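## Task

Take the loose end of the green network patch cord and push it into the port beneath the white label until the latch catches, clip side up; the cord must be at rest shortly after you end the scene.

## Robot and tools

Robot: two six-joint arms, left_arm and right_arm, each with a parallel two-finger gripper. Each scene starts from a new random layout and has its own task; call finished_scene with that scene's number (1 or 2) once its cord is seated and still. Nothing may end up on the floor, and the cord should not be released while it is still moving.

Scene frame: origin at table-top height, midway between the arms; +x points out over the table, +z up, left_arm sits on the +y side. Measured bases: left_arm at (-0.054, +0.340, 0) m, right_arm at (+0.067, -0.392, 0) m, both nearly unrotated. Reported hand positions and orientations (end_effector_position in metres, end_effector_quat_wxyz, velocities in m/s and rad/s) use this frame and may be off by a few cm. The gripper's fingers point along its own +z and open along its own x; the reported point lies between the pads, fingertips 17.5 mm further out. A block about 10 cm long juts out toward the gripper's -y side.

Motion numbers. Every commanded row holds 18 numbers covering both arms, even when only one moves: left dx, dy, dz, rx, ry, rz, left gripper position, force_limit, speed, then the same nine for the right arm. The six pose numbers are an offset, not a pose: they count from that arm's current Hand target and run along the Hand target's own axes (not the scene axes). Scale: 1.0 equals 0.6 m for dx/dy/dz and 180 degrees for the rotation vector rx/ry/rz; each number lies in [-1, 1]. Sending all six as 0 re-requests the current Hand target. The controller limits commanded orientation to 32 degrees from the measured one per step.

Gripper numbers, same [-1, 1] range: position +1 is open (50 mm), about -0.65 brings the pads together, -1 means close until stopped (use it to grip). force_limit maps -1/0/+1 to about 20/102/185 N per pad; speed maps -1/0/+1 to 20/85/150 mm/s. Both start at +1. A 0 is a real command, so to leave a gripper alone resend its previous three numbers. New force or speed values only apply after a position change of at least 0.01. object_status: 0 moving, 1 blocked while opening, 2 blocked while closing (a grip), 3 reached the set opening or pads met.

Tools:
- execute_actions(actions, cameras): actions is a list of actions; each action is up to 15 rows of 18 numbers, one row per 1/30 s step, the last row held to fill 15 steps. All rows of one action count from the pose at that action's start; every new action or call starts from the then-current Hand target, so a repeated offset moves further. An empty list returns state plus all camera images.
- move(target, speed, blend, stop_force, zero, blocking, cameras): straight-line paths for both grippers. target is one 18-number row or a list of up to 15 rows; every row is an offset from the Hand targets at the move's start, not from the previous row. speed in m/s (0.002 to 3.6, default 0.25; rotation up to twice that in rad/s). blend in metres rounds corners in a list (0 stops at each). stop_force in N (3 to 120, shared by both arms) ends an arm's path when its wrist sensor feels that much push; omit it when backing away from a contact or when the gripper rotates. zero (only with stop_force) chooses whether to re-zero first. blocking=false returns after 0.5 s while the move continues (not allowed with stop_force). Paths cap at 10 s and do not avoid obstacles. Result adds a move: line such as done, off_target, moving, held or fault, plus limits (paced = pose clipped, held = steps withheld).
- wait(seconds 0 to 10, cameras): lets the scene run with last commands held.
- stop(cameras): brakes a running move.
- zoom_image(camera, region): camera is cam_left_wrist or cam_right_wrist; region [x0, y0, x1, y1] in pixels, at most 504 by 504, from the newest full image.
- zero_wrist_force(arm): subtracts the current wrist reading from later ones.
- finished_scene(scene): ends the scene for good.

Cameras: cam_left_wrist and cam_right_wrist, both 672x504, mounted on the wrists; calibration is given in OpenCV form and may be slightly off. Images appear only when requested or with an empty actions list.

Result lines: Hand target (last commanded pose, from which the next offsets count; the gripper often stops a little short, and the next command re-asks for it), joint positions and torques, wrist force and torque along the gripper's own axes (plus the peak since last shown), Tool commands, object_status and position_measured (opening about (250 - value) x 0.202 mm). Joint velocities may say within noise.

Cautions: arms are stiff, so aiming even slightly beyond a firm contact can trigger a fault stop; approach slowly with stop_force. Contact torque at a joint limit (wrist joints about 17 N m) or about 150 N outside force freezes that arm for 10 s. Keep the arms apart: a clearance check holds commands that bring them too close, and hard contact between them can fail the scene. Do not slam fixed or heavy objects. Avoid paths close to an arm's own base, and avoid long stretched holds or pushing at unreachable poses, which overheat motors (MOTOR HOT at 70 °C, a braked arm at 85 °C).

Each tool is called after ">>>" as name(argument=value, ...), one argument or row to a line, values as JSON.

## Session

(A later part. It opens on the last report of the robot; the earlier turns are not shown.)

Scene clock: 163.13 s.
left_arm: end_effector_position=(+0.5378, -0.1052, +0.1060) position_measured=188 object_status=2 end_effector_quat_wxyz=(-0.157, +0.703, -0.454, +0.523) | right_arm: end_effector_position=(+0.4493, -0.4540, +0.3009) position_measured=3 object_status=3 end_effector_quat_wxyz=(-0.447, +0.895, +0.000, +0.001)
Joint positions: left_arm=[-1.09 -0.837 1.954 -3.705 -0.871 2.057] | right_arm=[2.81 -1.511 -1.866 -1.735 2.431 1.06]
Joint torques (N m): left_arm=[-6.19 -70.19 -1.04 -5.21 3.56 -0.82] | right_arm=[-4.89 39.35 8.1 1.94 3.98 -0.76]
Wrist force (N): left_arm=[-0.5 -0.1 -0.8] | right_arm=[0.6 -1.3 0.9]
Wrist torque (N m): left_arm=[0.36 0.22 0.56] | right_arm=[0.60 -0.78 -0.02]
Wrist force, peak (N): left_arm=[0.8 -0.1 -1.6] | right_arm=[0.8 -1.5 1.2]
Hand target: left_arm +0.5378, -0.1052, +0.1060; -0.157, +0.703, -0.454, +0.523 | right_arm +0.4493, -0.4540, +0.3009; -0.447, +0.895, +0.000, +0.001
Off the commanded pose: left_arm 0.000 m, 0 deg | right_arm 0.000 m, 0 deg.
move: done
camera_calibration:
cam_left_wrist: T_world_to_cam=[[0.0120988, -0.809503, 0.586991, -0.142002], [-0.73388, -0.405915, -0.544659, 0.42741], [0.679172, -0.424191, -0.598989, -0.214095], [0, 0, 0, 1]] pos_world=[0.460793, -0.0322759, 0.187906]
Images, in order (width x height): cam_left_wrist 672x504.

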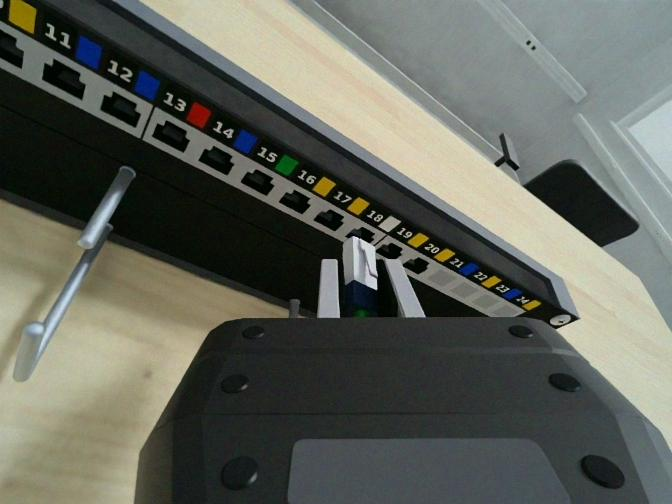

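>>> move(
  target=[0.0004,-0.0031,0.0059,0,0,0,-1,-0.8,-1,0,0,0,0,0,0,1,1,1],
  speed=0.01,
  stop_force=5,
  cameras=["cam_left_wrist","cam_right_wrist"],
)

>>> zoom_image(
  camera="cam_left_wrist",
  region=[330, 200, 410, 280],
)

>>> zoom_image(
  camera="cam_right_wrist",
  region=[400, 70, 500, 170],
)

Scene clock: 172.67 s.
left_arm: end_effector_position=(+0.5418, -0.1053, +0.1059) position_measured=188 object_status=2 end_effector_quat_wxyz=(-0.157, +0.703, -0.454, +0.523) | right_arm: end_effector_position=(+0.4493, -0.4540, +0.3009) position_measured=3 object_status=3 end_effector_quat_wxyz=(-0.447, +0.895, +0.000, +0.001)
Joint positions: left_arm=[-1.083 -0.833 1.945 -3.702 -0.876 2.062] | right_arm=[2.81 -1.511 -1.866 -1.735 2.431 1.06]
Joint torques (N m): left_arm=[-3.4 -49.37 -1.76 -5.06 3.1 -0.58] | right_arm=[-4.55 39 8.68 1.96 4.1 -0.76]
Wrist force (N): left_arm=[-0.7 0.1 -1.2] | right_arm=[0.6 -1.2 0.9]
Wrist torque (N m): left_arm=[0.37 0.24 0.57] | right_arm=[0.62 -0.77 -0.02]
Wrist force, peak (N): left_arm=[-0.8 0.4 -1.2] | right_arm=[0.5 -1.6 1.0]
Hand target: left_arm +0.5418, -0.1053, +0.1060; -0.157, +0.703, -0.454, +0.523 | right_arm +0.4493, -0.4540, +0.3009; -0.447, +0.895, +0.000, +0.001
Off the commanded pose: left_arm 0.000 m, 0 deg | right_arm 0.000 m, 0 deg.
move: done
camera_calibration:
cam_left_wrist: T_world_to_cam=[[0.0120792, -0.80956, 0.586913, -0.14205], [-0.733918, -0.405827, -0.544673, 0.430274], [0.679131, -0.424167, -0.599053, -0.216882], [0, 0, 0, 1]] pos_world=[0.464793, -0.0323756, 0.187806]
cam_right_wrist: T_world_to_cam=[[0.999877, 0.00384398, 0.0151984, -0.446644], [0.0117234, -0.826986, -0.562101, -0.19074], [0.0104082, 0.56221, -0.826929, 0.627054], [0, 0, 0, 1]] pos_world=[0.442299, -0.508559, 0.418102]

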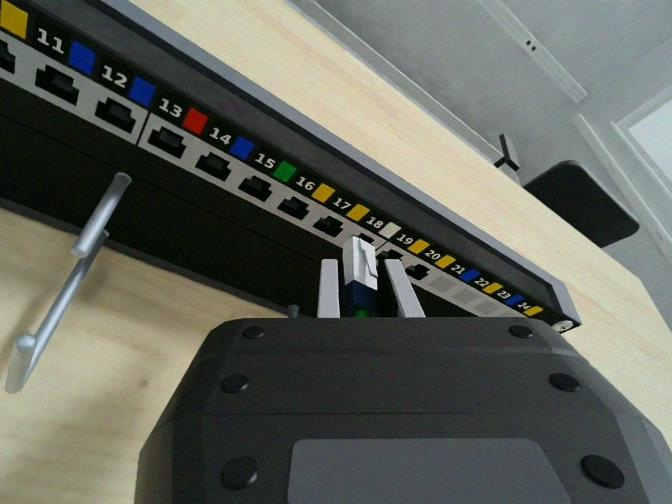

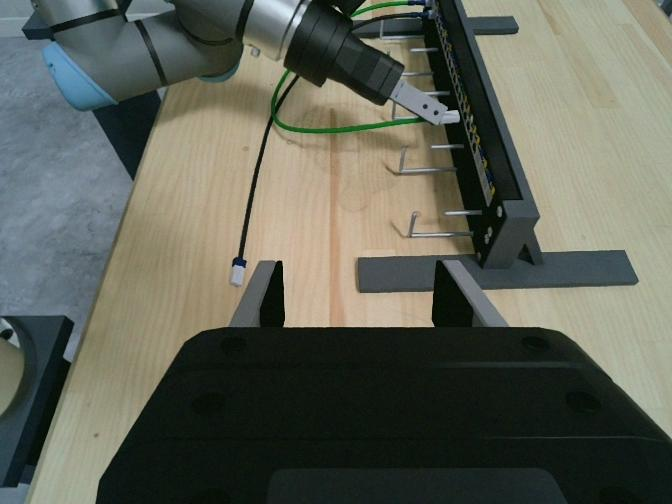

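Scaled by 6.300 from the camera's 672x504 image, which has a finer 960x720 frame.

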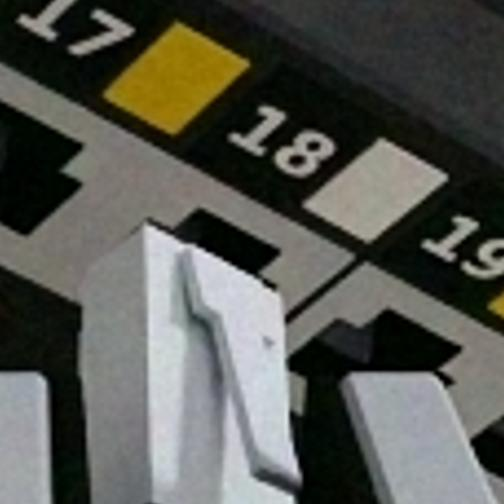

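Scaled by 5.040 from the camera's 672x504 image, which has a finer 960x720 frame.

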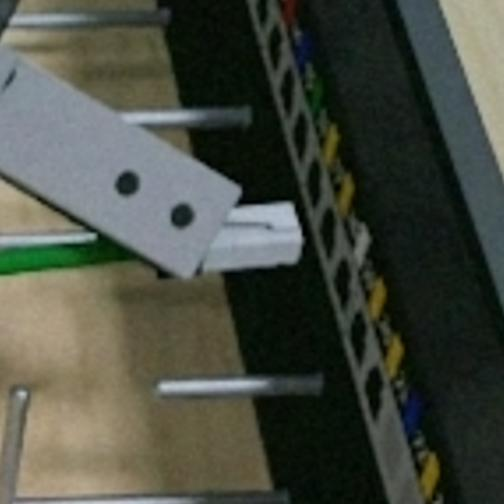

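>>> move(
  target=[0.0007,0.0022,0.0067,0,0,0,-1,-0.8,-1,0,0,0,0,0,0,1,1,1],
  speed=0.01,
  stop_force=5,
  cameras=["cam_left_wrist","cam_right_wrist"],
)

>>> zoom_image(
  camera="cam_left_wrist",
  region=[330, 200, 410, 280],
)

>>> zoom_image(
  camera="cam_right_wrist",
  region=[430, 90, 490, 150],
)

Scene clock: 180.67 s.
left_arm: end_effector_position=(+0.5447, -0.1074, +0.1037) position_measured=188 object_status=2 end_effector_quat_wxyz=(-0.157, +0.703, -0.454, +0.523) | right_arm: end_effector_position=(+0.4493, -0.4540, +0.3009) position_measured=3 object_status=3 end_effector_quat_wxyz=(-0.447, +0.895, +0.000, +0.001)
Joint positions: left_arm=[-1.08 -0.824 1.933 -3.701 -0.879 2.064] | right_arm=[2.81 -1.511 -1.866 -1.735 2.431 1.06]
Joint torques (N m): left_arm=[-3.88 -70.58 -1.41 -4.06 2.64 -0.51] | right_arm=[-5.81 38.81 8.74 2.35 3.84 -0.88]
Wrist force (N): left_arm=[-0.9 0.3 -1.0] | right_arm=[0.6 -1.2 0.8]
Wrist torque (N m): left_arm=[0.40 0.27 0.56] | right_arm=[0.62 -0.78 -0.02]
Wrist force, peak (N): left_arm=[-1.3 0.0 -1.1] | right_arm=[0.7 -1.6 1.0]
Hand target: left_arm +0.5447, -0.1074, +0.1037; -0.157, +0.703, -0.454, +0.523 | right_arm +0.4493, -0.4540, +0.3009; -0.447, +0.895, +0.000, +0.001
Off the commanded pose: left_arm 0.000 m, 0 deg | right_arm 0.000 m, 0 deg.
move: done
camera_calibration:
cam_left_wrist: T_world_to_cam=[[0.0120988, -0.809503, 0.586991, -0.142516], [-0.73388, -0.405915, -0.544659, 0.430328], [0.679172, -0.424191, -0.598989, -0.221092], [0, 0, 0, 1]] pos_world=[0.467693, -0.0344759, 0.185606]
cam_right_wrist: T_world_to_cam=[[0.999877, 0.00384398, 0.0151984, -0.446644], [0.0117234, -0.826986, -0.562101, -0.19074], [0.0104082, 0.56221, -0.826929, 0.627054], [0, 0, 0, 1]] pos_world=[0.442299, -0.508559, 0.418102]

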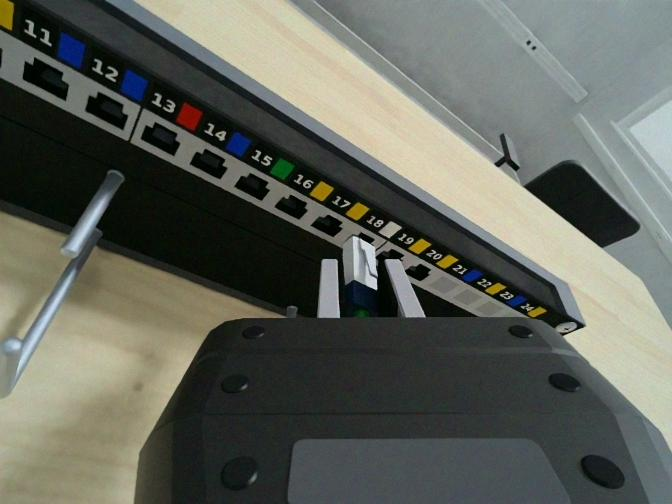

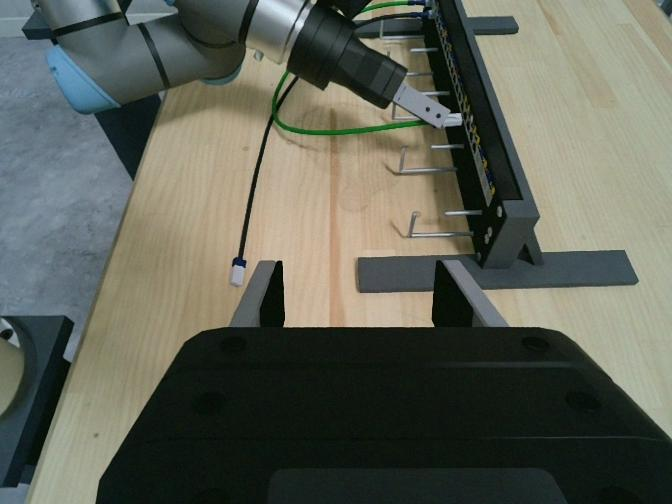

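Scaled by 6.300 from the camera's 672x504 image, which has a finer 960x720 frame.

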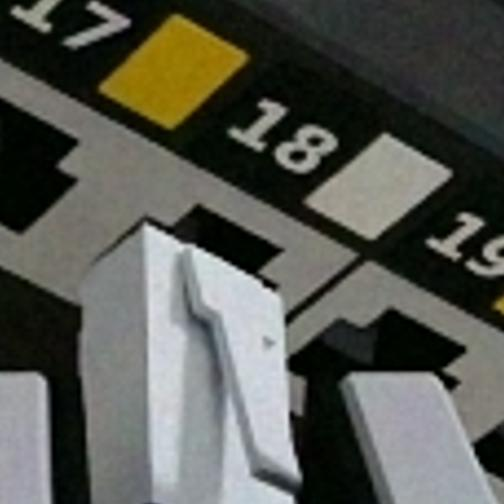

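Scaled by 8.400 from the camera's 672x504 image, which has a finer 960x720 frame.

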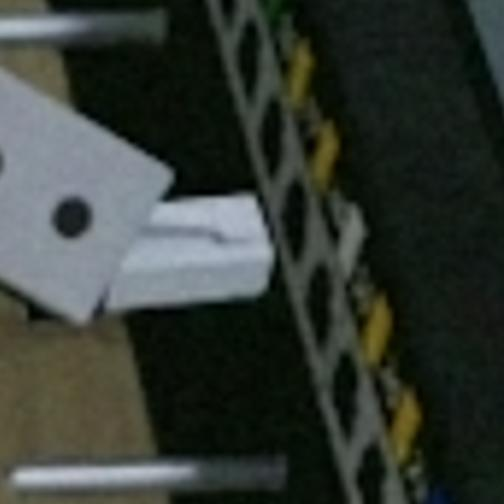

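>>> move(
  target=[0.001,0.0035,0.0112,0,0,0,-1,-0.8,-1,0,0,0,0,0,0,1,1,1],
  speed=0.01,
  stop_force=5,
  cameras=["cam_left_wrist","cam_right_wrist"],
)

>>> zoom_image(
  camera="cam_left_wrist",
  region=[330, 200, 410, 280],
)

>>> zoom_image(
  camera="cam_right_wrist",
  region=[430, 90, 490, 150],
)

Scene clock: 190.10 s.
left_arm: end_effector_position=(+0.5497, -0.1107, +0.0999) position_measured=188 object_status=2 end_effector_quat_wxyz=(-0.157, +0.703, -0.454, +0.523) | right_arm: end_effector_position=(+0.4493, -0.4540, +0.3009) position_measured=3 object_status=3 end_effector_quat_wxyz=(-0.447, +0.895, +0.000, +0.001)
Joint positions: left_arm=[-1.075 -0.808 1.914 -3.7 -0.883 2.067] | right_arm=[2.81 -1.511 -1.866 -1.735 2.431 1.06]
Joint torques (N m): left_arm=[-2.85 -72.6 -2.57 -4.36 2.77 -0.55] | right_arm=[-4.26 39.03 8.24 2.57 4.02 -0.79]
Wrist force (N): left_arm=[-0.8 0.1 -1.1] | right_arm=[0.5 -1.1 1.0]
Wrist torque (N m): left_arm=[0.36 0.25 0.55] | right_arm=[0.63 -0.77 -0.02]
Wrist force, peak (N): left_arm=[-1.1 0.1 -1.1] | right_arm=[0.7 -1.5 1.2]
Hand target: left_arm +0.5497, -0.1107, +0.0999; -0.157, +0.703, -0.454, +0.523 | right_arm +0.4493, -0.4540, +0.3009; -0.447, +0.895, +0.000, +0.001
Off the commanded pose: left_arm 0.000 m, 0 deg | right_arm 0.000 m, 0 deg.
move: done
camera_calibration:
cam_left_wrist: T_world_to_cam=[[0.0120988, -0.809503, 0.586991, -0.143016], [-0.73388, -0.405915, -0.544659, 0.430515], [0.679172, -0.424191, -0.598989, -0.228096], [0, 0, 0, 1]] pos_world=[0.472593, -0.0377759, 0.181806]
cam_right_wrist: T_world_to_cam=[[0.999877, 0.00384398, 0.0151984, -0.446644], [0.0117234, -0.826986, -0.562101, -0.19074], [0.0104082, 0.56221, -0.826929, 0.627054], [0, 0, 0, 1]] pos_world=[0.442299, -0.508559, 0.418102]

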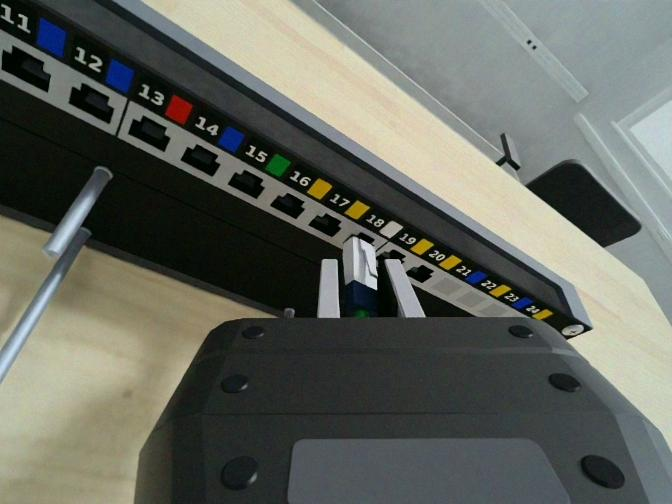

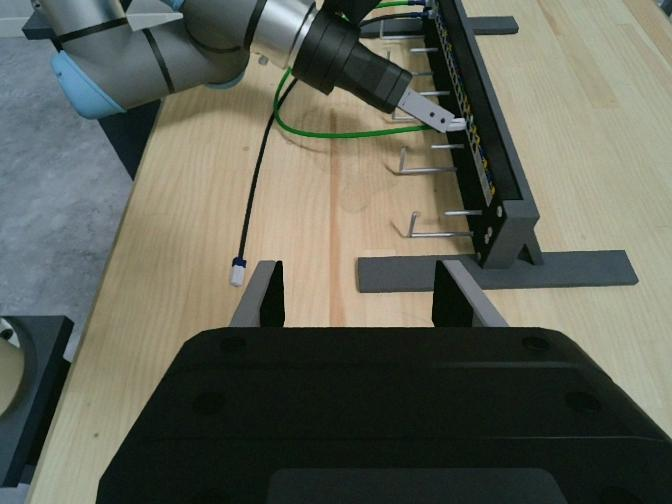

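Scaled by 6.300 from the camera's 672x504 image, which has a finer 960x720 frame.

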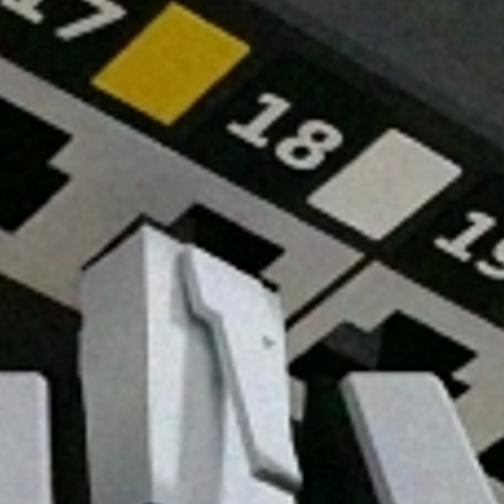

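Scaled by 8.400 from the camera's 672x504 image, which has a finer 960x720 frame.

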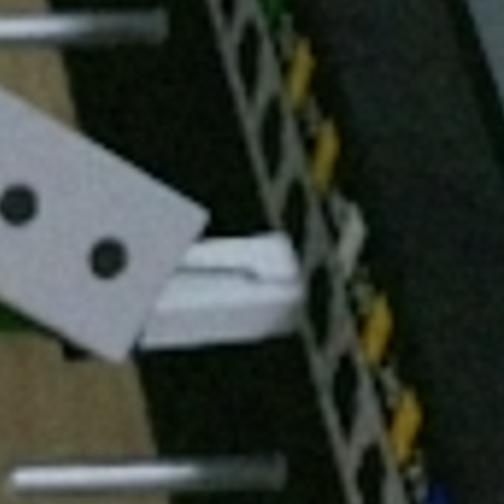

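>>> move(
  target=[0.0007,0.0022,0.0067,0,0,0,-1,-0.8,-1,0,0,0,0,0,0,1,1,1],
  speed=0.01,
  stop_force=5,
  cameras=["cam_left_wrist","cam_right_wrist"],
)

>>> zoom_image(
  camera="cam_left_wrist",
  region=[330, 200, 410, 280],
)

>>> zoom_image(
  camera="cam_right_wrist",
  region=[270, 240, 370, 340],
)

Scene clock: 211.37 s.
left_arm: end_effector_position=(+0.5526, -0.1127, +0.0976) position_measured=188 object_status=2 end_effector_quat_wxyz=(-0.157, +0.703, -0.454, +0.523) | right_arm: end_effector_position=(+0.4493, -0.4540, +0.3009) position_measured=3 object_status=3 end_effector_quat_wxyz=(-0.447, +0.895, +0.000, +0.001)
Joint positions: left_arm=[-1.072 -0.798 1.902 -3.698 -0.886 2.069] | right_arm=[2.81 -1.511 -1.866 -1.735 2.431 1.06]
Joint torques (N m): left_arm=[-4.87 -71.57 -1.77 -4.81 2.71 -0.49] | right_arm=[-4.99 39.19 8.04 2.78 3.91 -0.67]
Wrist force (N): left_arm=[-0.8 0.2 -0.8] | right_arm=[0.8 -1.5 1.1]
Wrist torque (N m): left_arm=[0.38 0.26 0.55] | right_arm=[0.58 -0.81 -0.02]
Wrist force, peak (N): left_arm=[-1.4 0.2 -1.0] | right_arm=[0.8 -1.5 1.1]
Hand target: left_arm +0.5526, -0.1127, +0.0976; -0.157, +0.703, -0.454, +0.523 | right_arm +0.4493, -0.4540, +0.3009; -0.447, +0.895, +0.000, +0.001
Off the commanded pose: left_arm 0.000 m, 0 deg | right_arm 0.000 m, 0 deg.
move: done
camera_calibration:
cam_left_wrist: T_world_to_cam=[[0.0120988, -0.809503, 0.586991, -0.143401], [-0.73388, -0.405915, -0.544659, 0.430538], [0.679172, -0.424191, -0.598989, -0.232334], [0, 0, 0, 1]] pos_world=[0.475493, -0.0398759, 0.179506]
cam_right_wrist: T_world_to_cam=[[0.999877, 0.00384398, 0.0151984, -0.446644], [0.0117234, -0.826986, -0.562101, -0.19074], [0.0104082, 0.56221, -0.826929, 0.627054], [0, 0, 0, 1]] pos_world=[0.442299, -0.508559, 0.418102]

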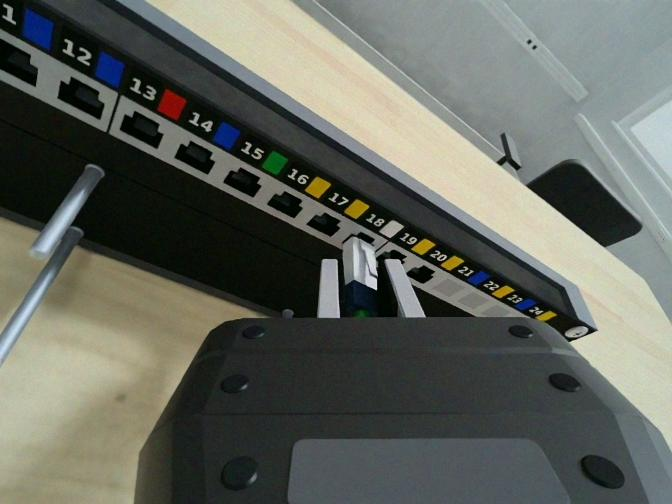

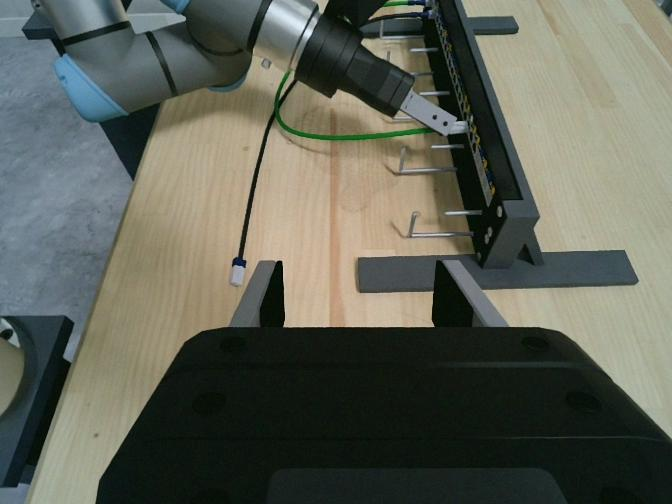

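Scaled by 6.300 from the camera's 672x504 image, which has a finer 960x720 frame.

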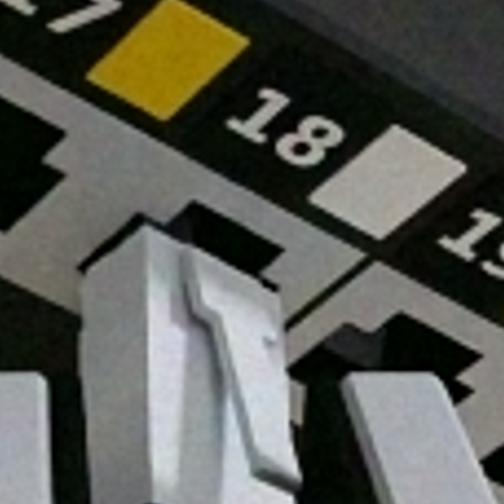

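Scaled by 5.040 from the camera's 672x504 image, which has a finer 960x720 frame.

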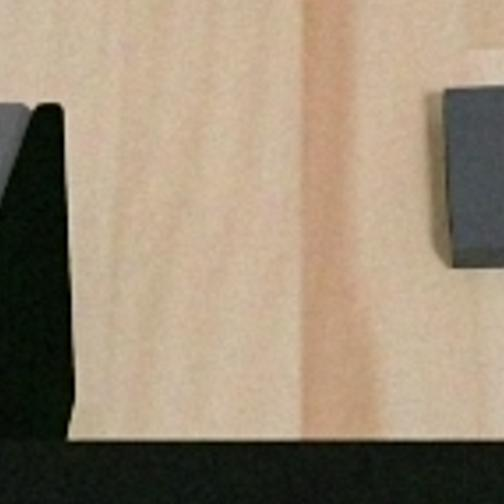

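>>> zoom_image(
  camera="cam_right_wrist",
  region=[430, 90, 490, 150],
)

>>> move(
  target=[0.00037,-0.0031,0.00588,0,0,0,-1,-0.8,-1,0,0,0,0,0,0,1,1,1],
  speed=0.006,
  stop_force=4,
  cameras=["cam_left_wrist","cam_right_wrist"],
)

>>> zoom_image(
  camera="cam_left_wrist",
  region=[330, 200, 410, 280],
)

>>> zoom_image(
  camera="cam_right_wrist",
  region=[430, 90, 490, 150],
)

Scaled by 8.400 from the camera's 672x504 image, which has a finer 960x720 frame.

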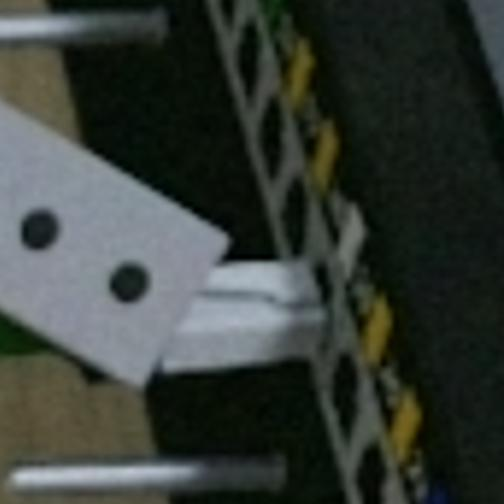

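Scene clock: 218.23 s.
left_arm: end_effector_position=(+0.5544, -0.1128, +0.0977) position_measured=188 object_status=2 end_effector_quat_wxyz=(-0.157, +0.703, -0.454, +0.523) | right_arm: end_effector_position=(+0.4493, -0.4540, +0.3009) position_measured=3 object_status=3 end_effector_quat_wxyz=(-0.447, +0.895, +0.000, +0.001)
Joint positions: left_arm=[-1.07 -0.797 1.898 -3.697 -0.888 2.071] | right_arm=[2.81 -1.511 -1.866 -1.735 2.431 1.06]
Joint torques (N m): left_arm=[-5.41 -72.72 -2.18 -5.79 4.27 -1.08] | right_arm=[-4.09 38.88 9.29 2.58 3.94 -0.88]
Wrist force (N): left_arm=[-1.5 0.9 -1.5] | right_arm=[0.5 -1.1 0.8]
Wrist torque (N m): left_arm=[0.37 0.28 0.55] | right_arm=[0.63 -0.77 -0.02]
Wrist force, peak (N): left_arm=[-1.8 3.2 -4.3] | right_arm=[0.6 -1.5 1.2]
Hand target: left_arm +0.5544, -0.1128, +0.0977; -0.157, +0.703, -0.454, +0.523 (not the last commanded pose) | right_arm +0.4493, -0.4540, +0.3009; -0.447, +0.895, +0.000, +0.001
Off the commanded pose: left_arm 0.002 m, 0 deg | right_arm 0.000 m, 0 deg.
move: contact (left_arm)
camera_calibration:
cam_left_wrist: T_world_to_cam=[[0.0119523, -0.809407, 0.587126, -0.143432], [-0.733898, -0.405907, -0.54464, 0.431919], [0.679155, -0.424381, -0.598874, -0.233518], [0, 0, 0, 1]] pos_world=[0.477294, -0.039876, 0.179605]
cam_right_wrist: T_world_to_cam=[[0.999877, 0.00384398, 0.0151984, -0.446644], [0.0117234, -0.826986, -0.562101, -0.19074], [0.0104082, 0.56221, -0.826929, 0.627054], [0, 0, 0, 1]] pos_world=[0.442299, -0.508559, 0.418102]

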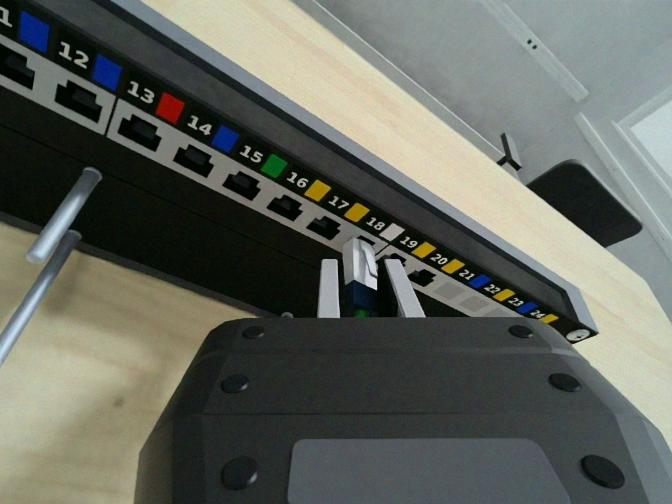

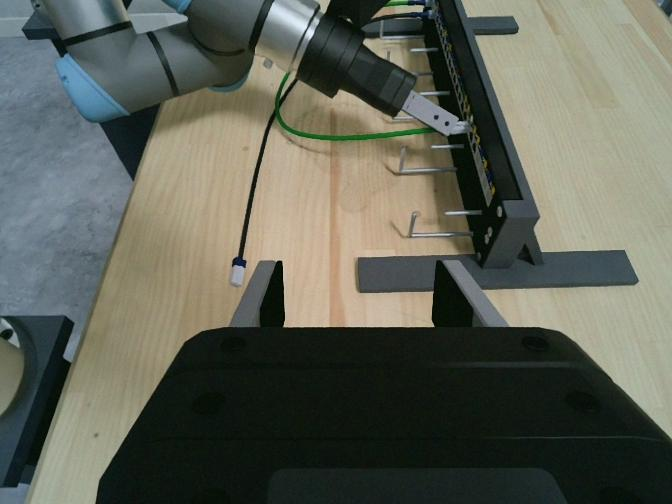

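Scaled by 6.300 from the camera's 672x504 image, which has a finer 960x720 frame.

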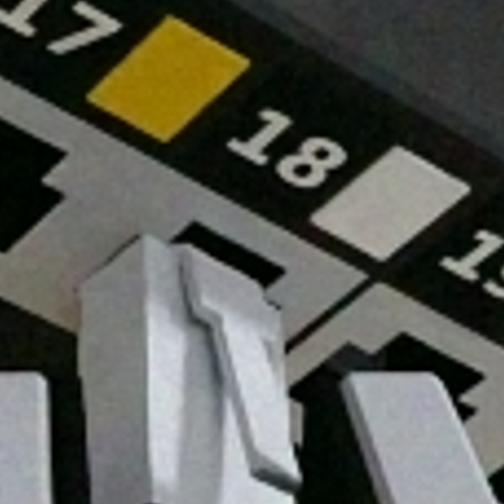

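Scaled by 8.400 from the camera's 672x504 image, which has a finer 960x720 frame.

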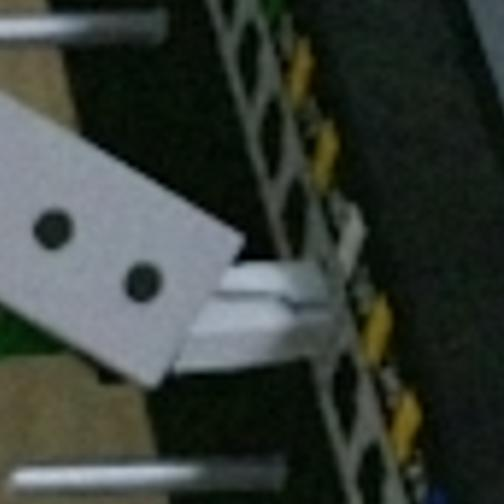

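>>> zoom_image(
  camera="cam_left_wrist",
  region=[338, 225, 388, 262],
)

>>> zoom_image(
  camera="cam_left_wrist",
  region=[300, 205, 350, 242],
)

Scaled by 10.080 from the camera's 672x504 image, which has a finer 960x720 frame.

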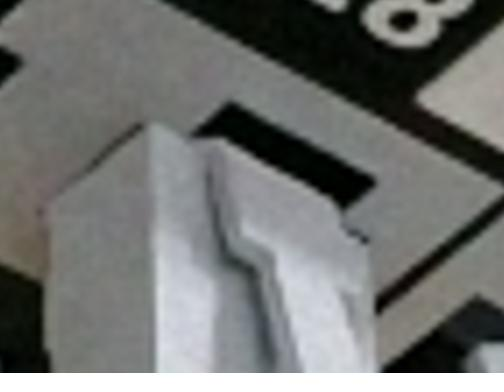

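Scaled by 10.080 from the camera's 672x504 image, which has a finer 960x720 frame.

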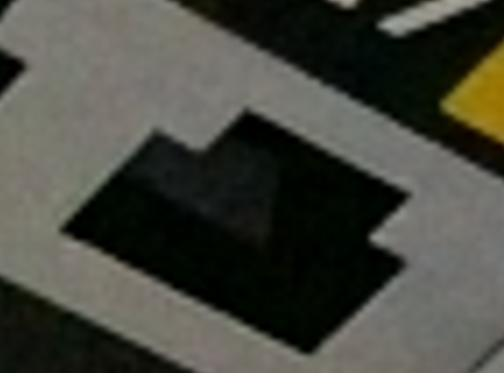

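>>> move(
  target=[0.00037,-0.0031,0.00588,0,0,0,-1,-0.8,-1,0,0,0,0,0,0,1,1,1],
  speed=0.006,
  stop_force=9,
  cameras=["cam_left_wrist","cam_right_wrist"],
)

>>> zoom_image(
  camera="cam_left_wrist",
  region=[338, 225, 388, 262],
)

>>> zoom_image(
  camera="cam_right_wrist",
  region=[430, 90, 490, 150],
)

Scene clock: 237.20 s.
left_arm: end_effector_position=(+0.5584, -0.1129, +0.0977) position_measured=188 object_status=2 end_effector_quat_wxyz=(-0.157, +0.703, -0.454, +0.523) | right_arm: end_effector_position=(+0.4493, -0.4540, +0.3009) position_measured=3 object_status=3 end_effector_quat_wxyz=(-0.447, +0.895, +0.000, +0.001)
Joint positions: left_arm=[-1.063 -0.793 1.888 -3.694 -0.894 2.075] | right_arm=[2.81 -1.511 -1.866 -1.735 2.431 1.06]
Joint torques (N m): left_arm=[7.2 -35.43 -20.31 -3.03 0.63 0.69] | right_arm=[-4.86 39.26 8.48 2.9 3.86 -0.62]
Wrist force (N): left_arm=[-4.1 5.4 -9.1] | right_arm=[0.5 -1.1 1.1]
Wrist torque (N m): left_arm=[0.36 0.22 0.49] | right_arm=[0.63 -0.76 -0.01]
Wrist force, peak (N): left_arm=[-4.3 5.9 -9.2] | right_arm=[0.6 -1.6 1.0]
Hand target: left_arm +0.5584, -0.1129, +0.0977; -0.157, +0.703, -0.454, +0.523 | right_arm +0.4493, -0.4540, +0.3009; -0.447, +0.895, +0.000, +0.001
Off the commanded pose: left_arm 0.000 m, 0 deg | right_arm 0.000 m, 0 deg.
move: contact (left_arm)
camera_calibration:
cam_left_wrist: T_world_to_cam=[[0.0119499, -0.809409, 0.587124, -0.14356], [-0.733898, -0.405905, -0.544642, 0.434888], [0.679155, -0.424381, -0.598874, -0.236345], [0, 0, 0, 1]] pos_world=[0.481394, -0.039976, 0.179605]
cam_right_wrist: T_world_to_cam=[[0.999877, 0.00384398, 0.0151984, -0.446644], [0.0117234, -0.826986, -0.562101, -0.19074], [0.0104082, 0.56221, -0.826929, 0.627054], [0, 0, 0, 1]] pos_world=[0.442299, -0.508559, 0.418102]

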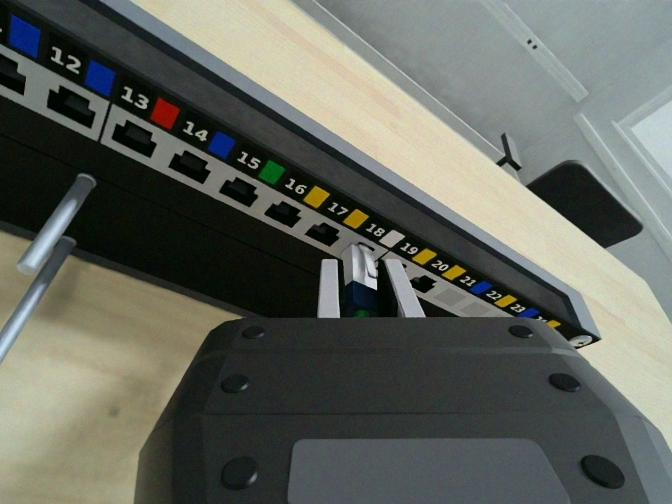

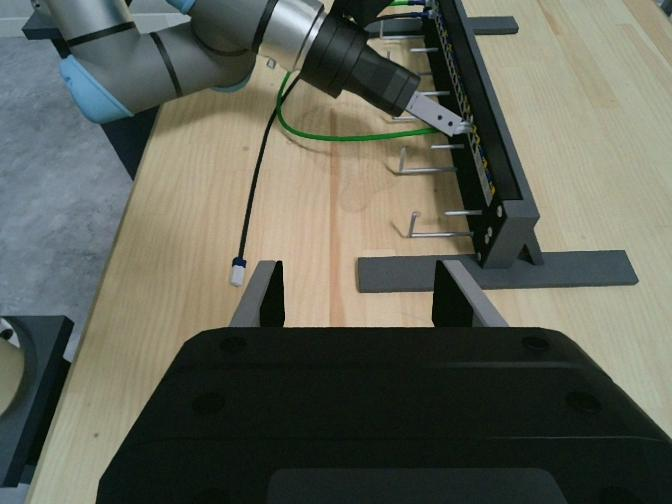

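Scaled by 10.080 from the camera's 672x504 image, which has a finer 960x720 frame.

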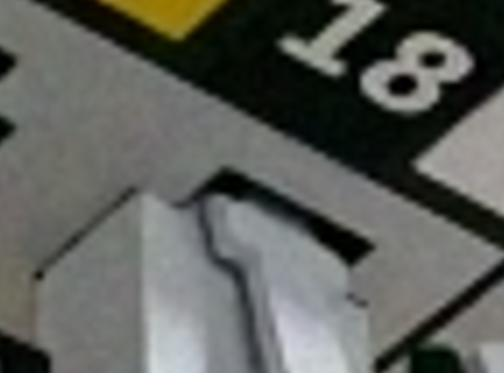

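Scaled by 8.400 from the camera's 672x504 image, which has a finer 960x720 frame.

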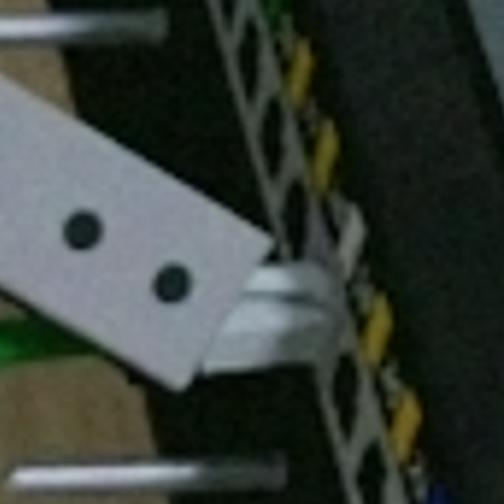

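>>> move(
  target=[0,0,0,0,0,0,-1,-0.8,-1,0.417,-0.067,-0.05,-0.230,0.230,0.460,1,1,1],
  speed=0.3,
)

>>> move(
  target=[
    [0,0,0,0,0,0,-1,-0.8,-1,-0.552,-0.075,0,0,0,0,1,1,1],
    [0,0,0,0,0,0,-1,-0.8,-1,-0.552,-0.042,0.25,0,0,0.004,1,1,1],
    [0,0,0,0,0,0,-1,-0.8,-1,-0.552,-0.042,0.425,0,0,0.004,1,1,1],
  ],
  speed=[0.25,0.15,0.1],
  blend=[0.02,0.02,0],
  cameras=["cam_right_wrist"],
)

Scene clock: 246.17 s.
left_arm: end_effector_position=(+0.5584, -0.1129, +0.0977) position_measured=188 object_status=2 end_effector_quat_wxyz=(-0.157, +0.703, -0.454, +0.523) | right_arm: end_effector_position=(+0.6994, -0.4540, +0.3515) position_measured=3 object_status=3 end_effector_quat_wxyz=(-0.001, +0.707, -0.707, +0.001)
Joint positions: left_arm=[-1.063 -0.793 1.888 -3.694 -0.894 2.075] | right_arm=[3.248 -1.884 -1.146 -1.679 1.571 3.254]
Joint torques (N m): left_arm=[8.02 -35.75 -19.96 -2.89 0.73 0.81] | right_arm=[-4.68 52.52 31.78 1.67 -0.95 0.86]
Wrist force (N): left_arm=[-4.2 5.8 -9.1] | right_arm=[0.6 -0.8 0.0]
Wrist torque (N m): left_arm=[0.43 0.24 0.48] | right_arm=[0.14 -0.65 0.01]
Wrist force, peak (N): left_arm=[-4.4 5.8 -9.3] | right_arm=[0.3 -2.3 0.1]
Hand target: left_arm +0.5584, -0.1129, +0.0977; -0.157, +0.703, -0.454, +0.523 | right_arm +0.6994, -0.4541, +0.3517; -0.001, +0.707, -0.707, +0.001
Off the commanded pose: left_arm 0.000 m, 0 deg | right_arm 0.000 m, 0 deg.
move: done

Scene clock: 250.00 s.
left_arm: end_effector_position=(+0.5584, -0.1129, +0.0977) position_measured=188 object_status=2 end_effector_quat_wxyz=(-0.157, +0.703, -0.454, +0.523) | right_arm: end_effector_position=(+0.7250, -0.1229, +0.0965) position_measured=3 object_status=3 end_effector_quat_wxyz=(-0.001, +0.703, -0.711, +0.001)
Joint positions: left_arm=[-1.063 -0.793 1.888 -3.694 -0.894 2.075] | right_arm=[3.712 -2.168 -1.389 -1.153 1.569 3.73]
Joint torques (N m): left_arm=[7.92 -36.15 -20.76 -3.02 0.63 0.92] | right_arm=[-4.51 74.68 35.19 2.62 -1.63 -0.69]
Wrist force (N): left_arm=[-4.3 5.5 -9.0] | right_arm=[0.4 -1.0 0.4]
Wrist torque (N m): left_arm=[0.38 0.24 0.48] | right_arm=[0.12 -0.60 0.04]
Wrist force, peak (N): left_arm=[-4.1 5.8 -9.4] | right_arm=[5.4 -0.7 0.5]
Hand target: left_arm +0.5584, -0.1129, +0.0977; -0.157, +0.703, -0.454, +0.523 | right_arm +0.7251, -0.1228, +0.0968; -0.001, +0.703, -0.711, +0.001
Off the commanded pose: left_arm 0.000 m, 0 deg | right_arm 0.000 m, 0 deg.
move: done
camera_calibration:
cam_right_wrist: T_world_to_cam=[[0.00145387, -0.999991, 0.00403237, -0.118895], [-0.947108, -0.0000829251, 0.320915, 0.676558], [-0.320912, -0.00428566, -0.947099, 0.4513], [0, 0, 0, 1]] pos_world=[0.785774, -0.116904, 0.210788]
Images, in order (width x height): cam_right_wrist 672x504.

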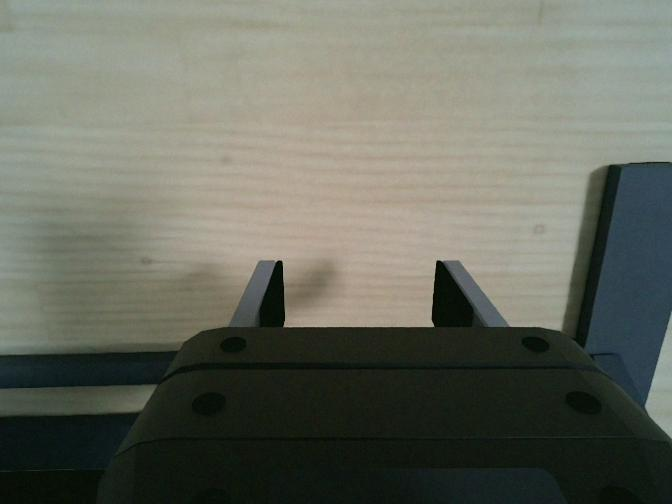

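>>> move(
  target=[0,0,0,0,0,0,-1,-0.8,-1,0,0.2,0,0,0,0,1,1,1],
  speed=0.025,
  stop_force=8,
)

>>> move(
  target=[0.00037,-0.0031,0.00588,0,0,0,-1,-0.8,-1,0,0,0,0,0,0,1,1,1],
  speed=0.006,
  stop_force=20,
  cameras=["cam_left_wrist"],
)

>>> zoom_image(
  camera="cam_left_wrist",
  region=[330, 225, 390, 270],
)

Scene clock: 257.77 s.
left_arm: end_effector_position=(+0.5584, -0.1129, +0.0977) position_measured=188 object_status=2 end_effector_quat_wxyz=(-0.157, +0.703, -0.454, +0.523) | right_arm: end_effector_position=(+0.6314, -0.1217, +0.0965) position_measured=3 object_status=3 end_effector_quat_wxyz=(-0.001, +0.703, -0.711, +0.001)
Joint positions: left_arm=[-1.063 -0.793 1.888 -3.694 -0.894 2.075] | right_arm=[3.797 -1.985 -1.68 -1.044 1.569 3.815]
Joint torques (N m): left_arm=[7.21 -34.87 -20.46 -2.76 0.41 0.93] | right_arm=[-5.38 20.79 10.23 2.4 4.3 0.85]
Wrist force (N): left_arm=[-4.3 5.3 -7.2] | right_arm=[1.9 -10.2 -2.3]
Wrist torque (N m): left_arm=[0.43 0.27 0.48] | right_arm=[0.05 -0.53 -0.28]
Wrist force, peak (N): left_arm=[-4.2 5.9 -9.7] | right_arm=[1.8 -22.8 8.1]
Hand target: left_arm +0.5584, -0.1129, +0.0977; -0.157, +0.703, -0.454, +0.523 | right_arm +0.6313, -0.1217, +0.0965; -0.001, +0.703, -0.711, +0.001 (not the last commanded pose)
Off the commanded pose: left_arm 0.000 m, 0 deg | right_arm 0.026 m, 0 deg.
move: contact (right_arm)

Scene clock: 259.50 s.
left_arm: end_effector_position=(+0.5600, -0.1130, +0.0977) position_measured=188 object_status=2 end_effector_quat_wxyz=(-0.157, +0.703, -0.455, +0.523) | right_arm: end_effector_position=(+0.6313, -0.1217, +0.0965) position_measured=3 object_status=3 end_effector_quat_wxyz=(-0.001, +0.703, -0.711, +0.001)
Joint positions: left_arm=[-1.06 -0.791 1.884 -3.693 -0.896 2.077] | right_arm=[3.797 -1.985 -1.68 -1.044 1.569 3.815]
Joint torques (N m): left_arm=[0.56 -74.94 -7.49 -6.79 6.96 -0.88] | right_arm=[-4.88 22.76 9.37 -0.68 2.98 0.85]
Wrist force (N): left_arm=[-6.2 14.1 -26.0] | right_arm=[0.2 -13.3 -1.0]
Wrist torque (N m): left_arm=[0.42 0.24 0.46] | right_arm=[0.05 -0.57 -0.36]
Wrist force, peak (N): left_arm=[-8.4 15.4 -30.1] | right_arm=[0.9 -15.3 -0.7]
Hand target: left_arm +0.5600, -0.1130, +0.0977; -0.157, +0.703, -0.455, +0.523 (not the last commanded pose) | right_arm +0.6313, -0.1217, +0.0965; -0.001, +0.703, -0.711, +0.001
Off the commanded pose: left_arm 0.002 m, 0 deg | right_arm 0.000 m, 0 deg.
move: contact (left_arm)
camera_calibration:
cam_left_wrist: T_world_to_cam=[[0.0118701, -0.8095, 0.587, -0.143603], [-0.733987, -0.405718, -0.544661, 0.436076], [0.679059, -0.424385, -0.598979, -0.237409], [0, 0, 0, 1]] pos_world=[0.482994, -0.0400755, 0.179606]
Images, in order (width x height): cam_left_wrist 672x504.

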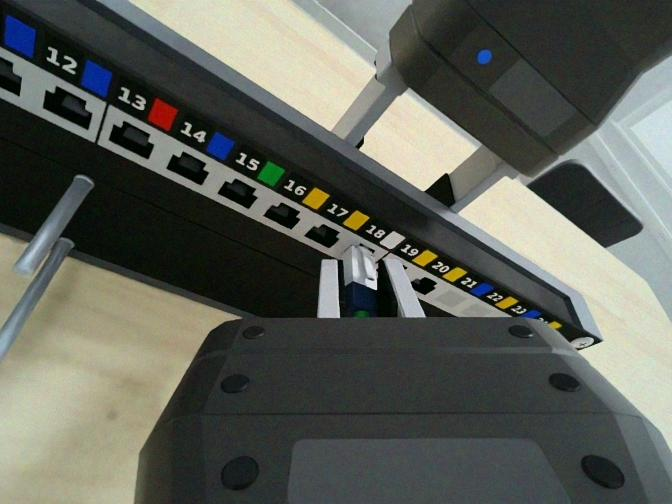

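Scaled by 8.400 from the camera's 672x504 image, which has a finer 960x720 frame.

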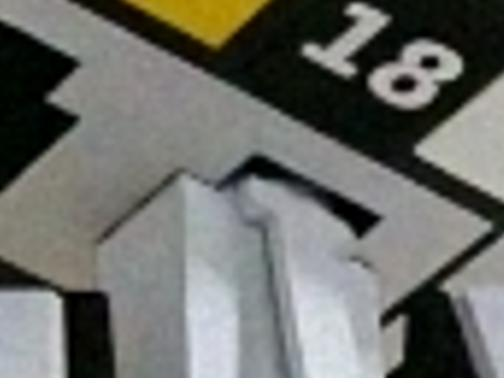

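>>> move(
  target=[0,0,0,0,0,0,-0.95,-0.4,-1,0,0,0,0,0,0,1,1,1],
  speed=0.006,
)

>>> move(
  target=[0.00055,-0.00465,0.00882,0,0,0,-0.95,-0.4,-1,0,0,0,0,0,0,1,1,1],
  speed=0.006,
  stop_force=25,
  cameras=["cam_left_wrist"],
)

>>> zoom_image(
  camera="cam_left_wrist",
  region=[320, 225, 400, 285],
)

Scene clock: 264.43 s.
left_arm: end_effector_position=(+0.5600, -0.1130, +0.0977) position_measured=194 object_status=2 end_effector_quat_wxyz=(-0.157, +0.703, -0.455, +0.523) | right_arm: end_effector_position=(+0.6313, -0.1217, +0.0965) position_measured=3 object_status=3 end_effector_quat_wxyz=(-0.001, +0.703, -0.711, +0.001)
Joint positions: left_arm=[-1.06 -0.791 1.884 -3.693 -0.896 2.077] | right_arm=[3.797 -1.985 -1.68 -1.044 1.569 3.815]
Joint torques (N m): left_arm=[-0.01 -74.58 -8.7 -6.34 6.76 -0.93] | right_arm=[-3.77 28.51 9.92 -0.52 0.75 0.83]
Wrist force (N): left_arm=[-7.5 14.8 -29.9] | right_arm=[0.6 -15.1 -0.9]
Wrist torque (N m): left_arm=[0.38 0.24 0.40] | right_arm=[0.01 -0.57 -0.42]
Wrist force, peak (N): left_arm=[-7.5 15.0 -29.9] | right_arm=[0.8 -15.2 -0.9]
Hand target: left_arm +0.5600, -0.1130, +0.0977; -0.157, +0.703, -0.455, +0.523 | right_arm +0.6313, -0.1217, +0.0965; -0.001, +0.703, -0.711, +0.001
Off the commanded pose: left_arm 0.000 m, 0 deg | right_arm 0.000 m, 0 deg.
move: done

Scene clock: 266.67 s.
left_arm: end_effector_position=(+0.5645, -0.1131, +0.0977) position_measured=194 object_status=2 end_effector_quat_wxyz=(-0.157, +0.703, -0.455, +0.523) | right_arm: end_effector_position=(+0.6313, -0.1217, +0.0965) position_measured=3 object_status=3 end_effector_quat_wxyz=(-0.001, +0.703, -0.711, +0.001)
Joint positions: left_arm=[-1.053 -0.787 1.873 -3.689 -0.902 2.082] | right_arm=[3.797 -1.985 -1.68 -1.044 1.569 3.815]
Joint torques (N m): left_arm=[7.2 -76.46 -12.2 -6.41 9.41 -0.9] | right_arm=[21.4 31.58 9.34 -5.42 12.4 0.8]
Wrist force (N): left_arm=[-8.7 24.6 -49.3] | right_arm=[7.6 -45.1 13.4]
Wrist torque (N m): left_arm=[0.41 0.21 0.41] | right_arm=[-0.38 -1.03 -1.34]
Wrist force, peak (N): left_arm=[-12.3 25.6 -54.8] | right_arm=[7.3 -47.3 13.7]
Hand target: left_arm +0.5645, -0.1131, +0.0977; -0.157, +0.703, -0.455, +0.523 (not the last commanded pose) | right_arm +0.6313, -0.1217, +0.0965; -0.001, +0.703, -0.711, +0.001
Off the commanded pose: left_arm 0.001 m, 0 deg | right_arm 0.000 m, 0 deg.
move: contact (left_arm)
camera_calibration:
cam_left_wrist: T_world_to_cam=[[0.0119537, -0.809501, 0.586997, -0.143778], [-0.734023, -0.405743, -0.544594, 0.439343], [0.679019, -0.42436, -0.599042, -0.240475], [0, 0, 0, 1]] pos_world=[0.487494, -0.0401755, 0.179606]
Images, in order (width x height): cam_left_wrist 672x504.

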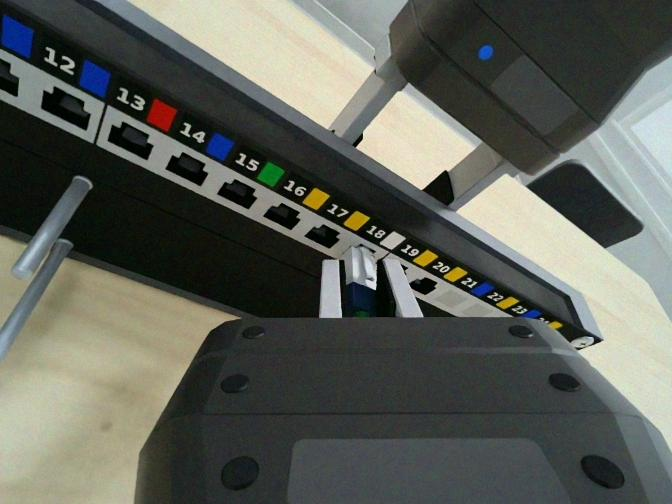

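Scaled by 6.300 from the camera's 672x504 image, which has a finer 960x720 frame.

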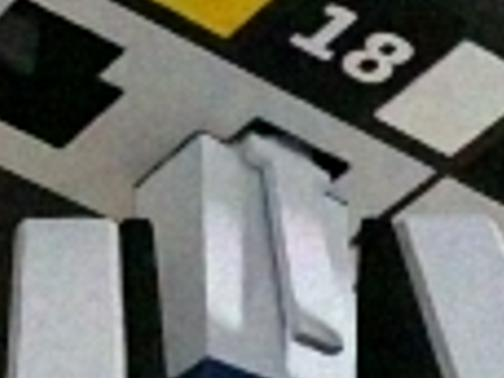

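>>> move(
  target=[0.00055,-0.00465,0.00882,0,0,0,-0.95,-0.4,-1,0,0,0,0,0,0,1,1,1],
  speed=0.006,
  stop_force=25,
  cameras=["cam_left_wrist"],
)

>>> zoom_image(
  camera="cam_left_wrist",
  region=[320, 225, 400, 285],
)

Scene clock: 272.90 s.
left_arm: end_effector_position=(+0.5661, -0.1132, +0.0978) position_measured=194 object_status=2 end_effector_quat_wxyz=(-0.157, +0.703, -0.455, +0.523) | right_arm: end_effector_position=(+0.6313, -0.1217, +0.0965) position_measured=3 object_status=3 end_effector_quat_wxyz=(-0.001, +0.703, -0.711, +0.001)
Joint positions: left_arm=[-1.051 -0.785 1.869 -3.688 -0.905 2.084] | right_arm=[3.797 -1.985 -1.68 -1.044 1.569 3.815]
Joint torques (N m): left_arm=[11.98 -76.48 -14.99 -6.66 11.43 -0.87] | right_arm=[20.22 37.46 9.92 -5.39 12.13 0.85]
Wrist force (N): left_arm=[-12.5 34.0 -68.5] | right_arm=[10.2 -72.3 22.0]
Wrist torque (N m): left_arm=[0.41 0.20 0.39] | right_arm=[-0.75 -1.38 -2.23]
Wrist force, peak (N): left_arm=[-16.0 34.3 -74.4] | right_arm=[11.0 -75.5 23.1]
Hand target: left_arm +0.5661, -0.1132, +0.0978; -0.157, +0.703, -0.455, +0.523 (not the last commanded pose) | right_arm +0.6313, -0.1217, +0.0965; -0.001, +0.703, -0.711, +0.001
Off the commanded pose: left_arm 0.004 m, 0 deg | right_arm 0.000 m, 0 deg.
move: contact (left_arm)
camera_calibration:
cam_left_wrist: T_world_to_cam=[[0.0116899, -0.809406, 0.587133, -0.143828], [-0.73412, -0.405618, -0.544557, 0.440577], [0.678919, -0.424661, -0.598943, -0.241526], [0, 0, 0, 1]] pos_world=[0.489094, -0.0402754, 0.179706]
Images, in order (width x height): cam_left_wrist 672x504.

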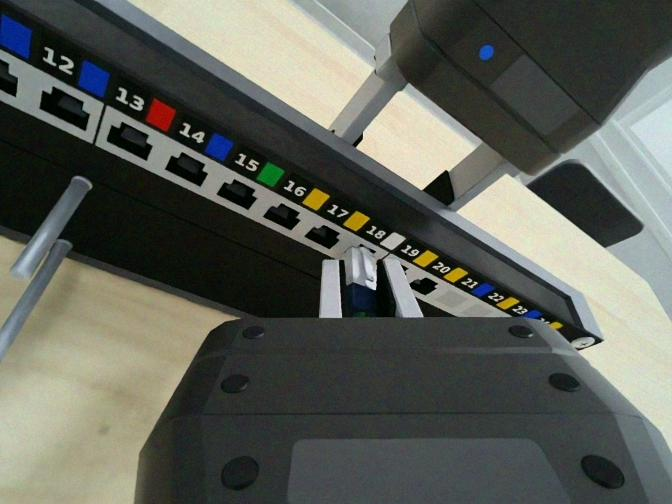

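Scaled by 6.300 from the camera's 672x504 image, which has a finer 960x720 frame.

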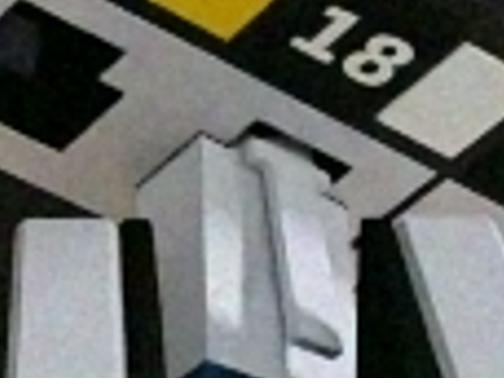

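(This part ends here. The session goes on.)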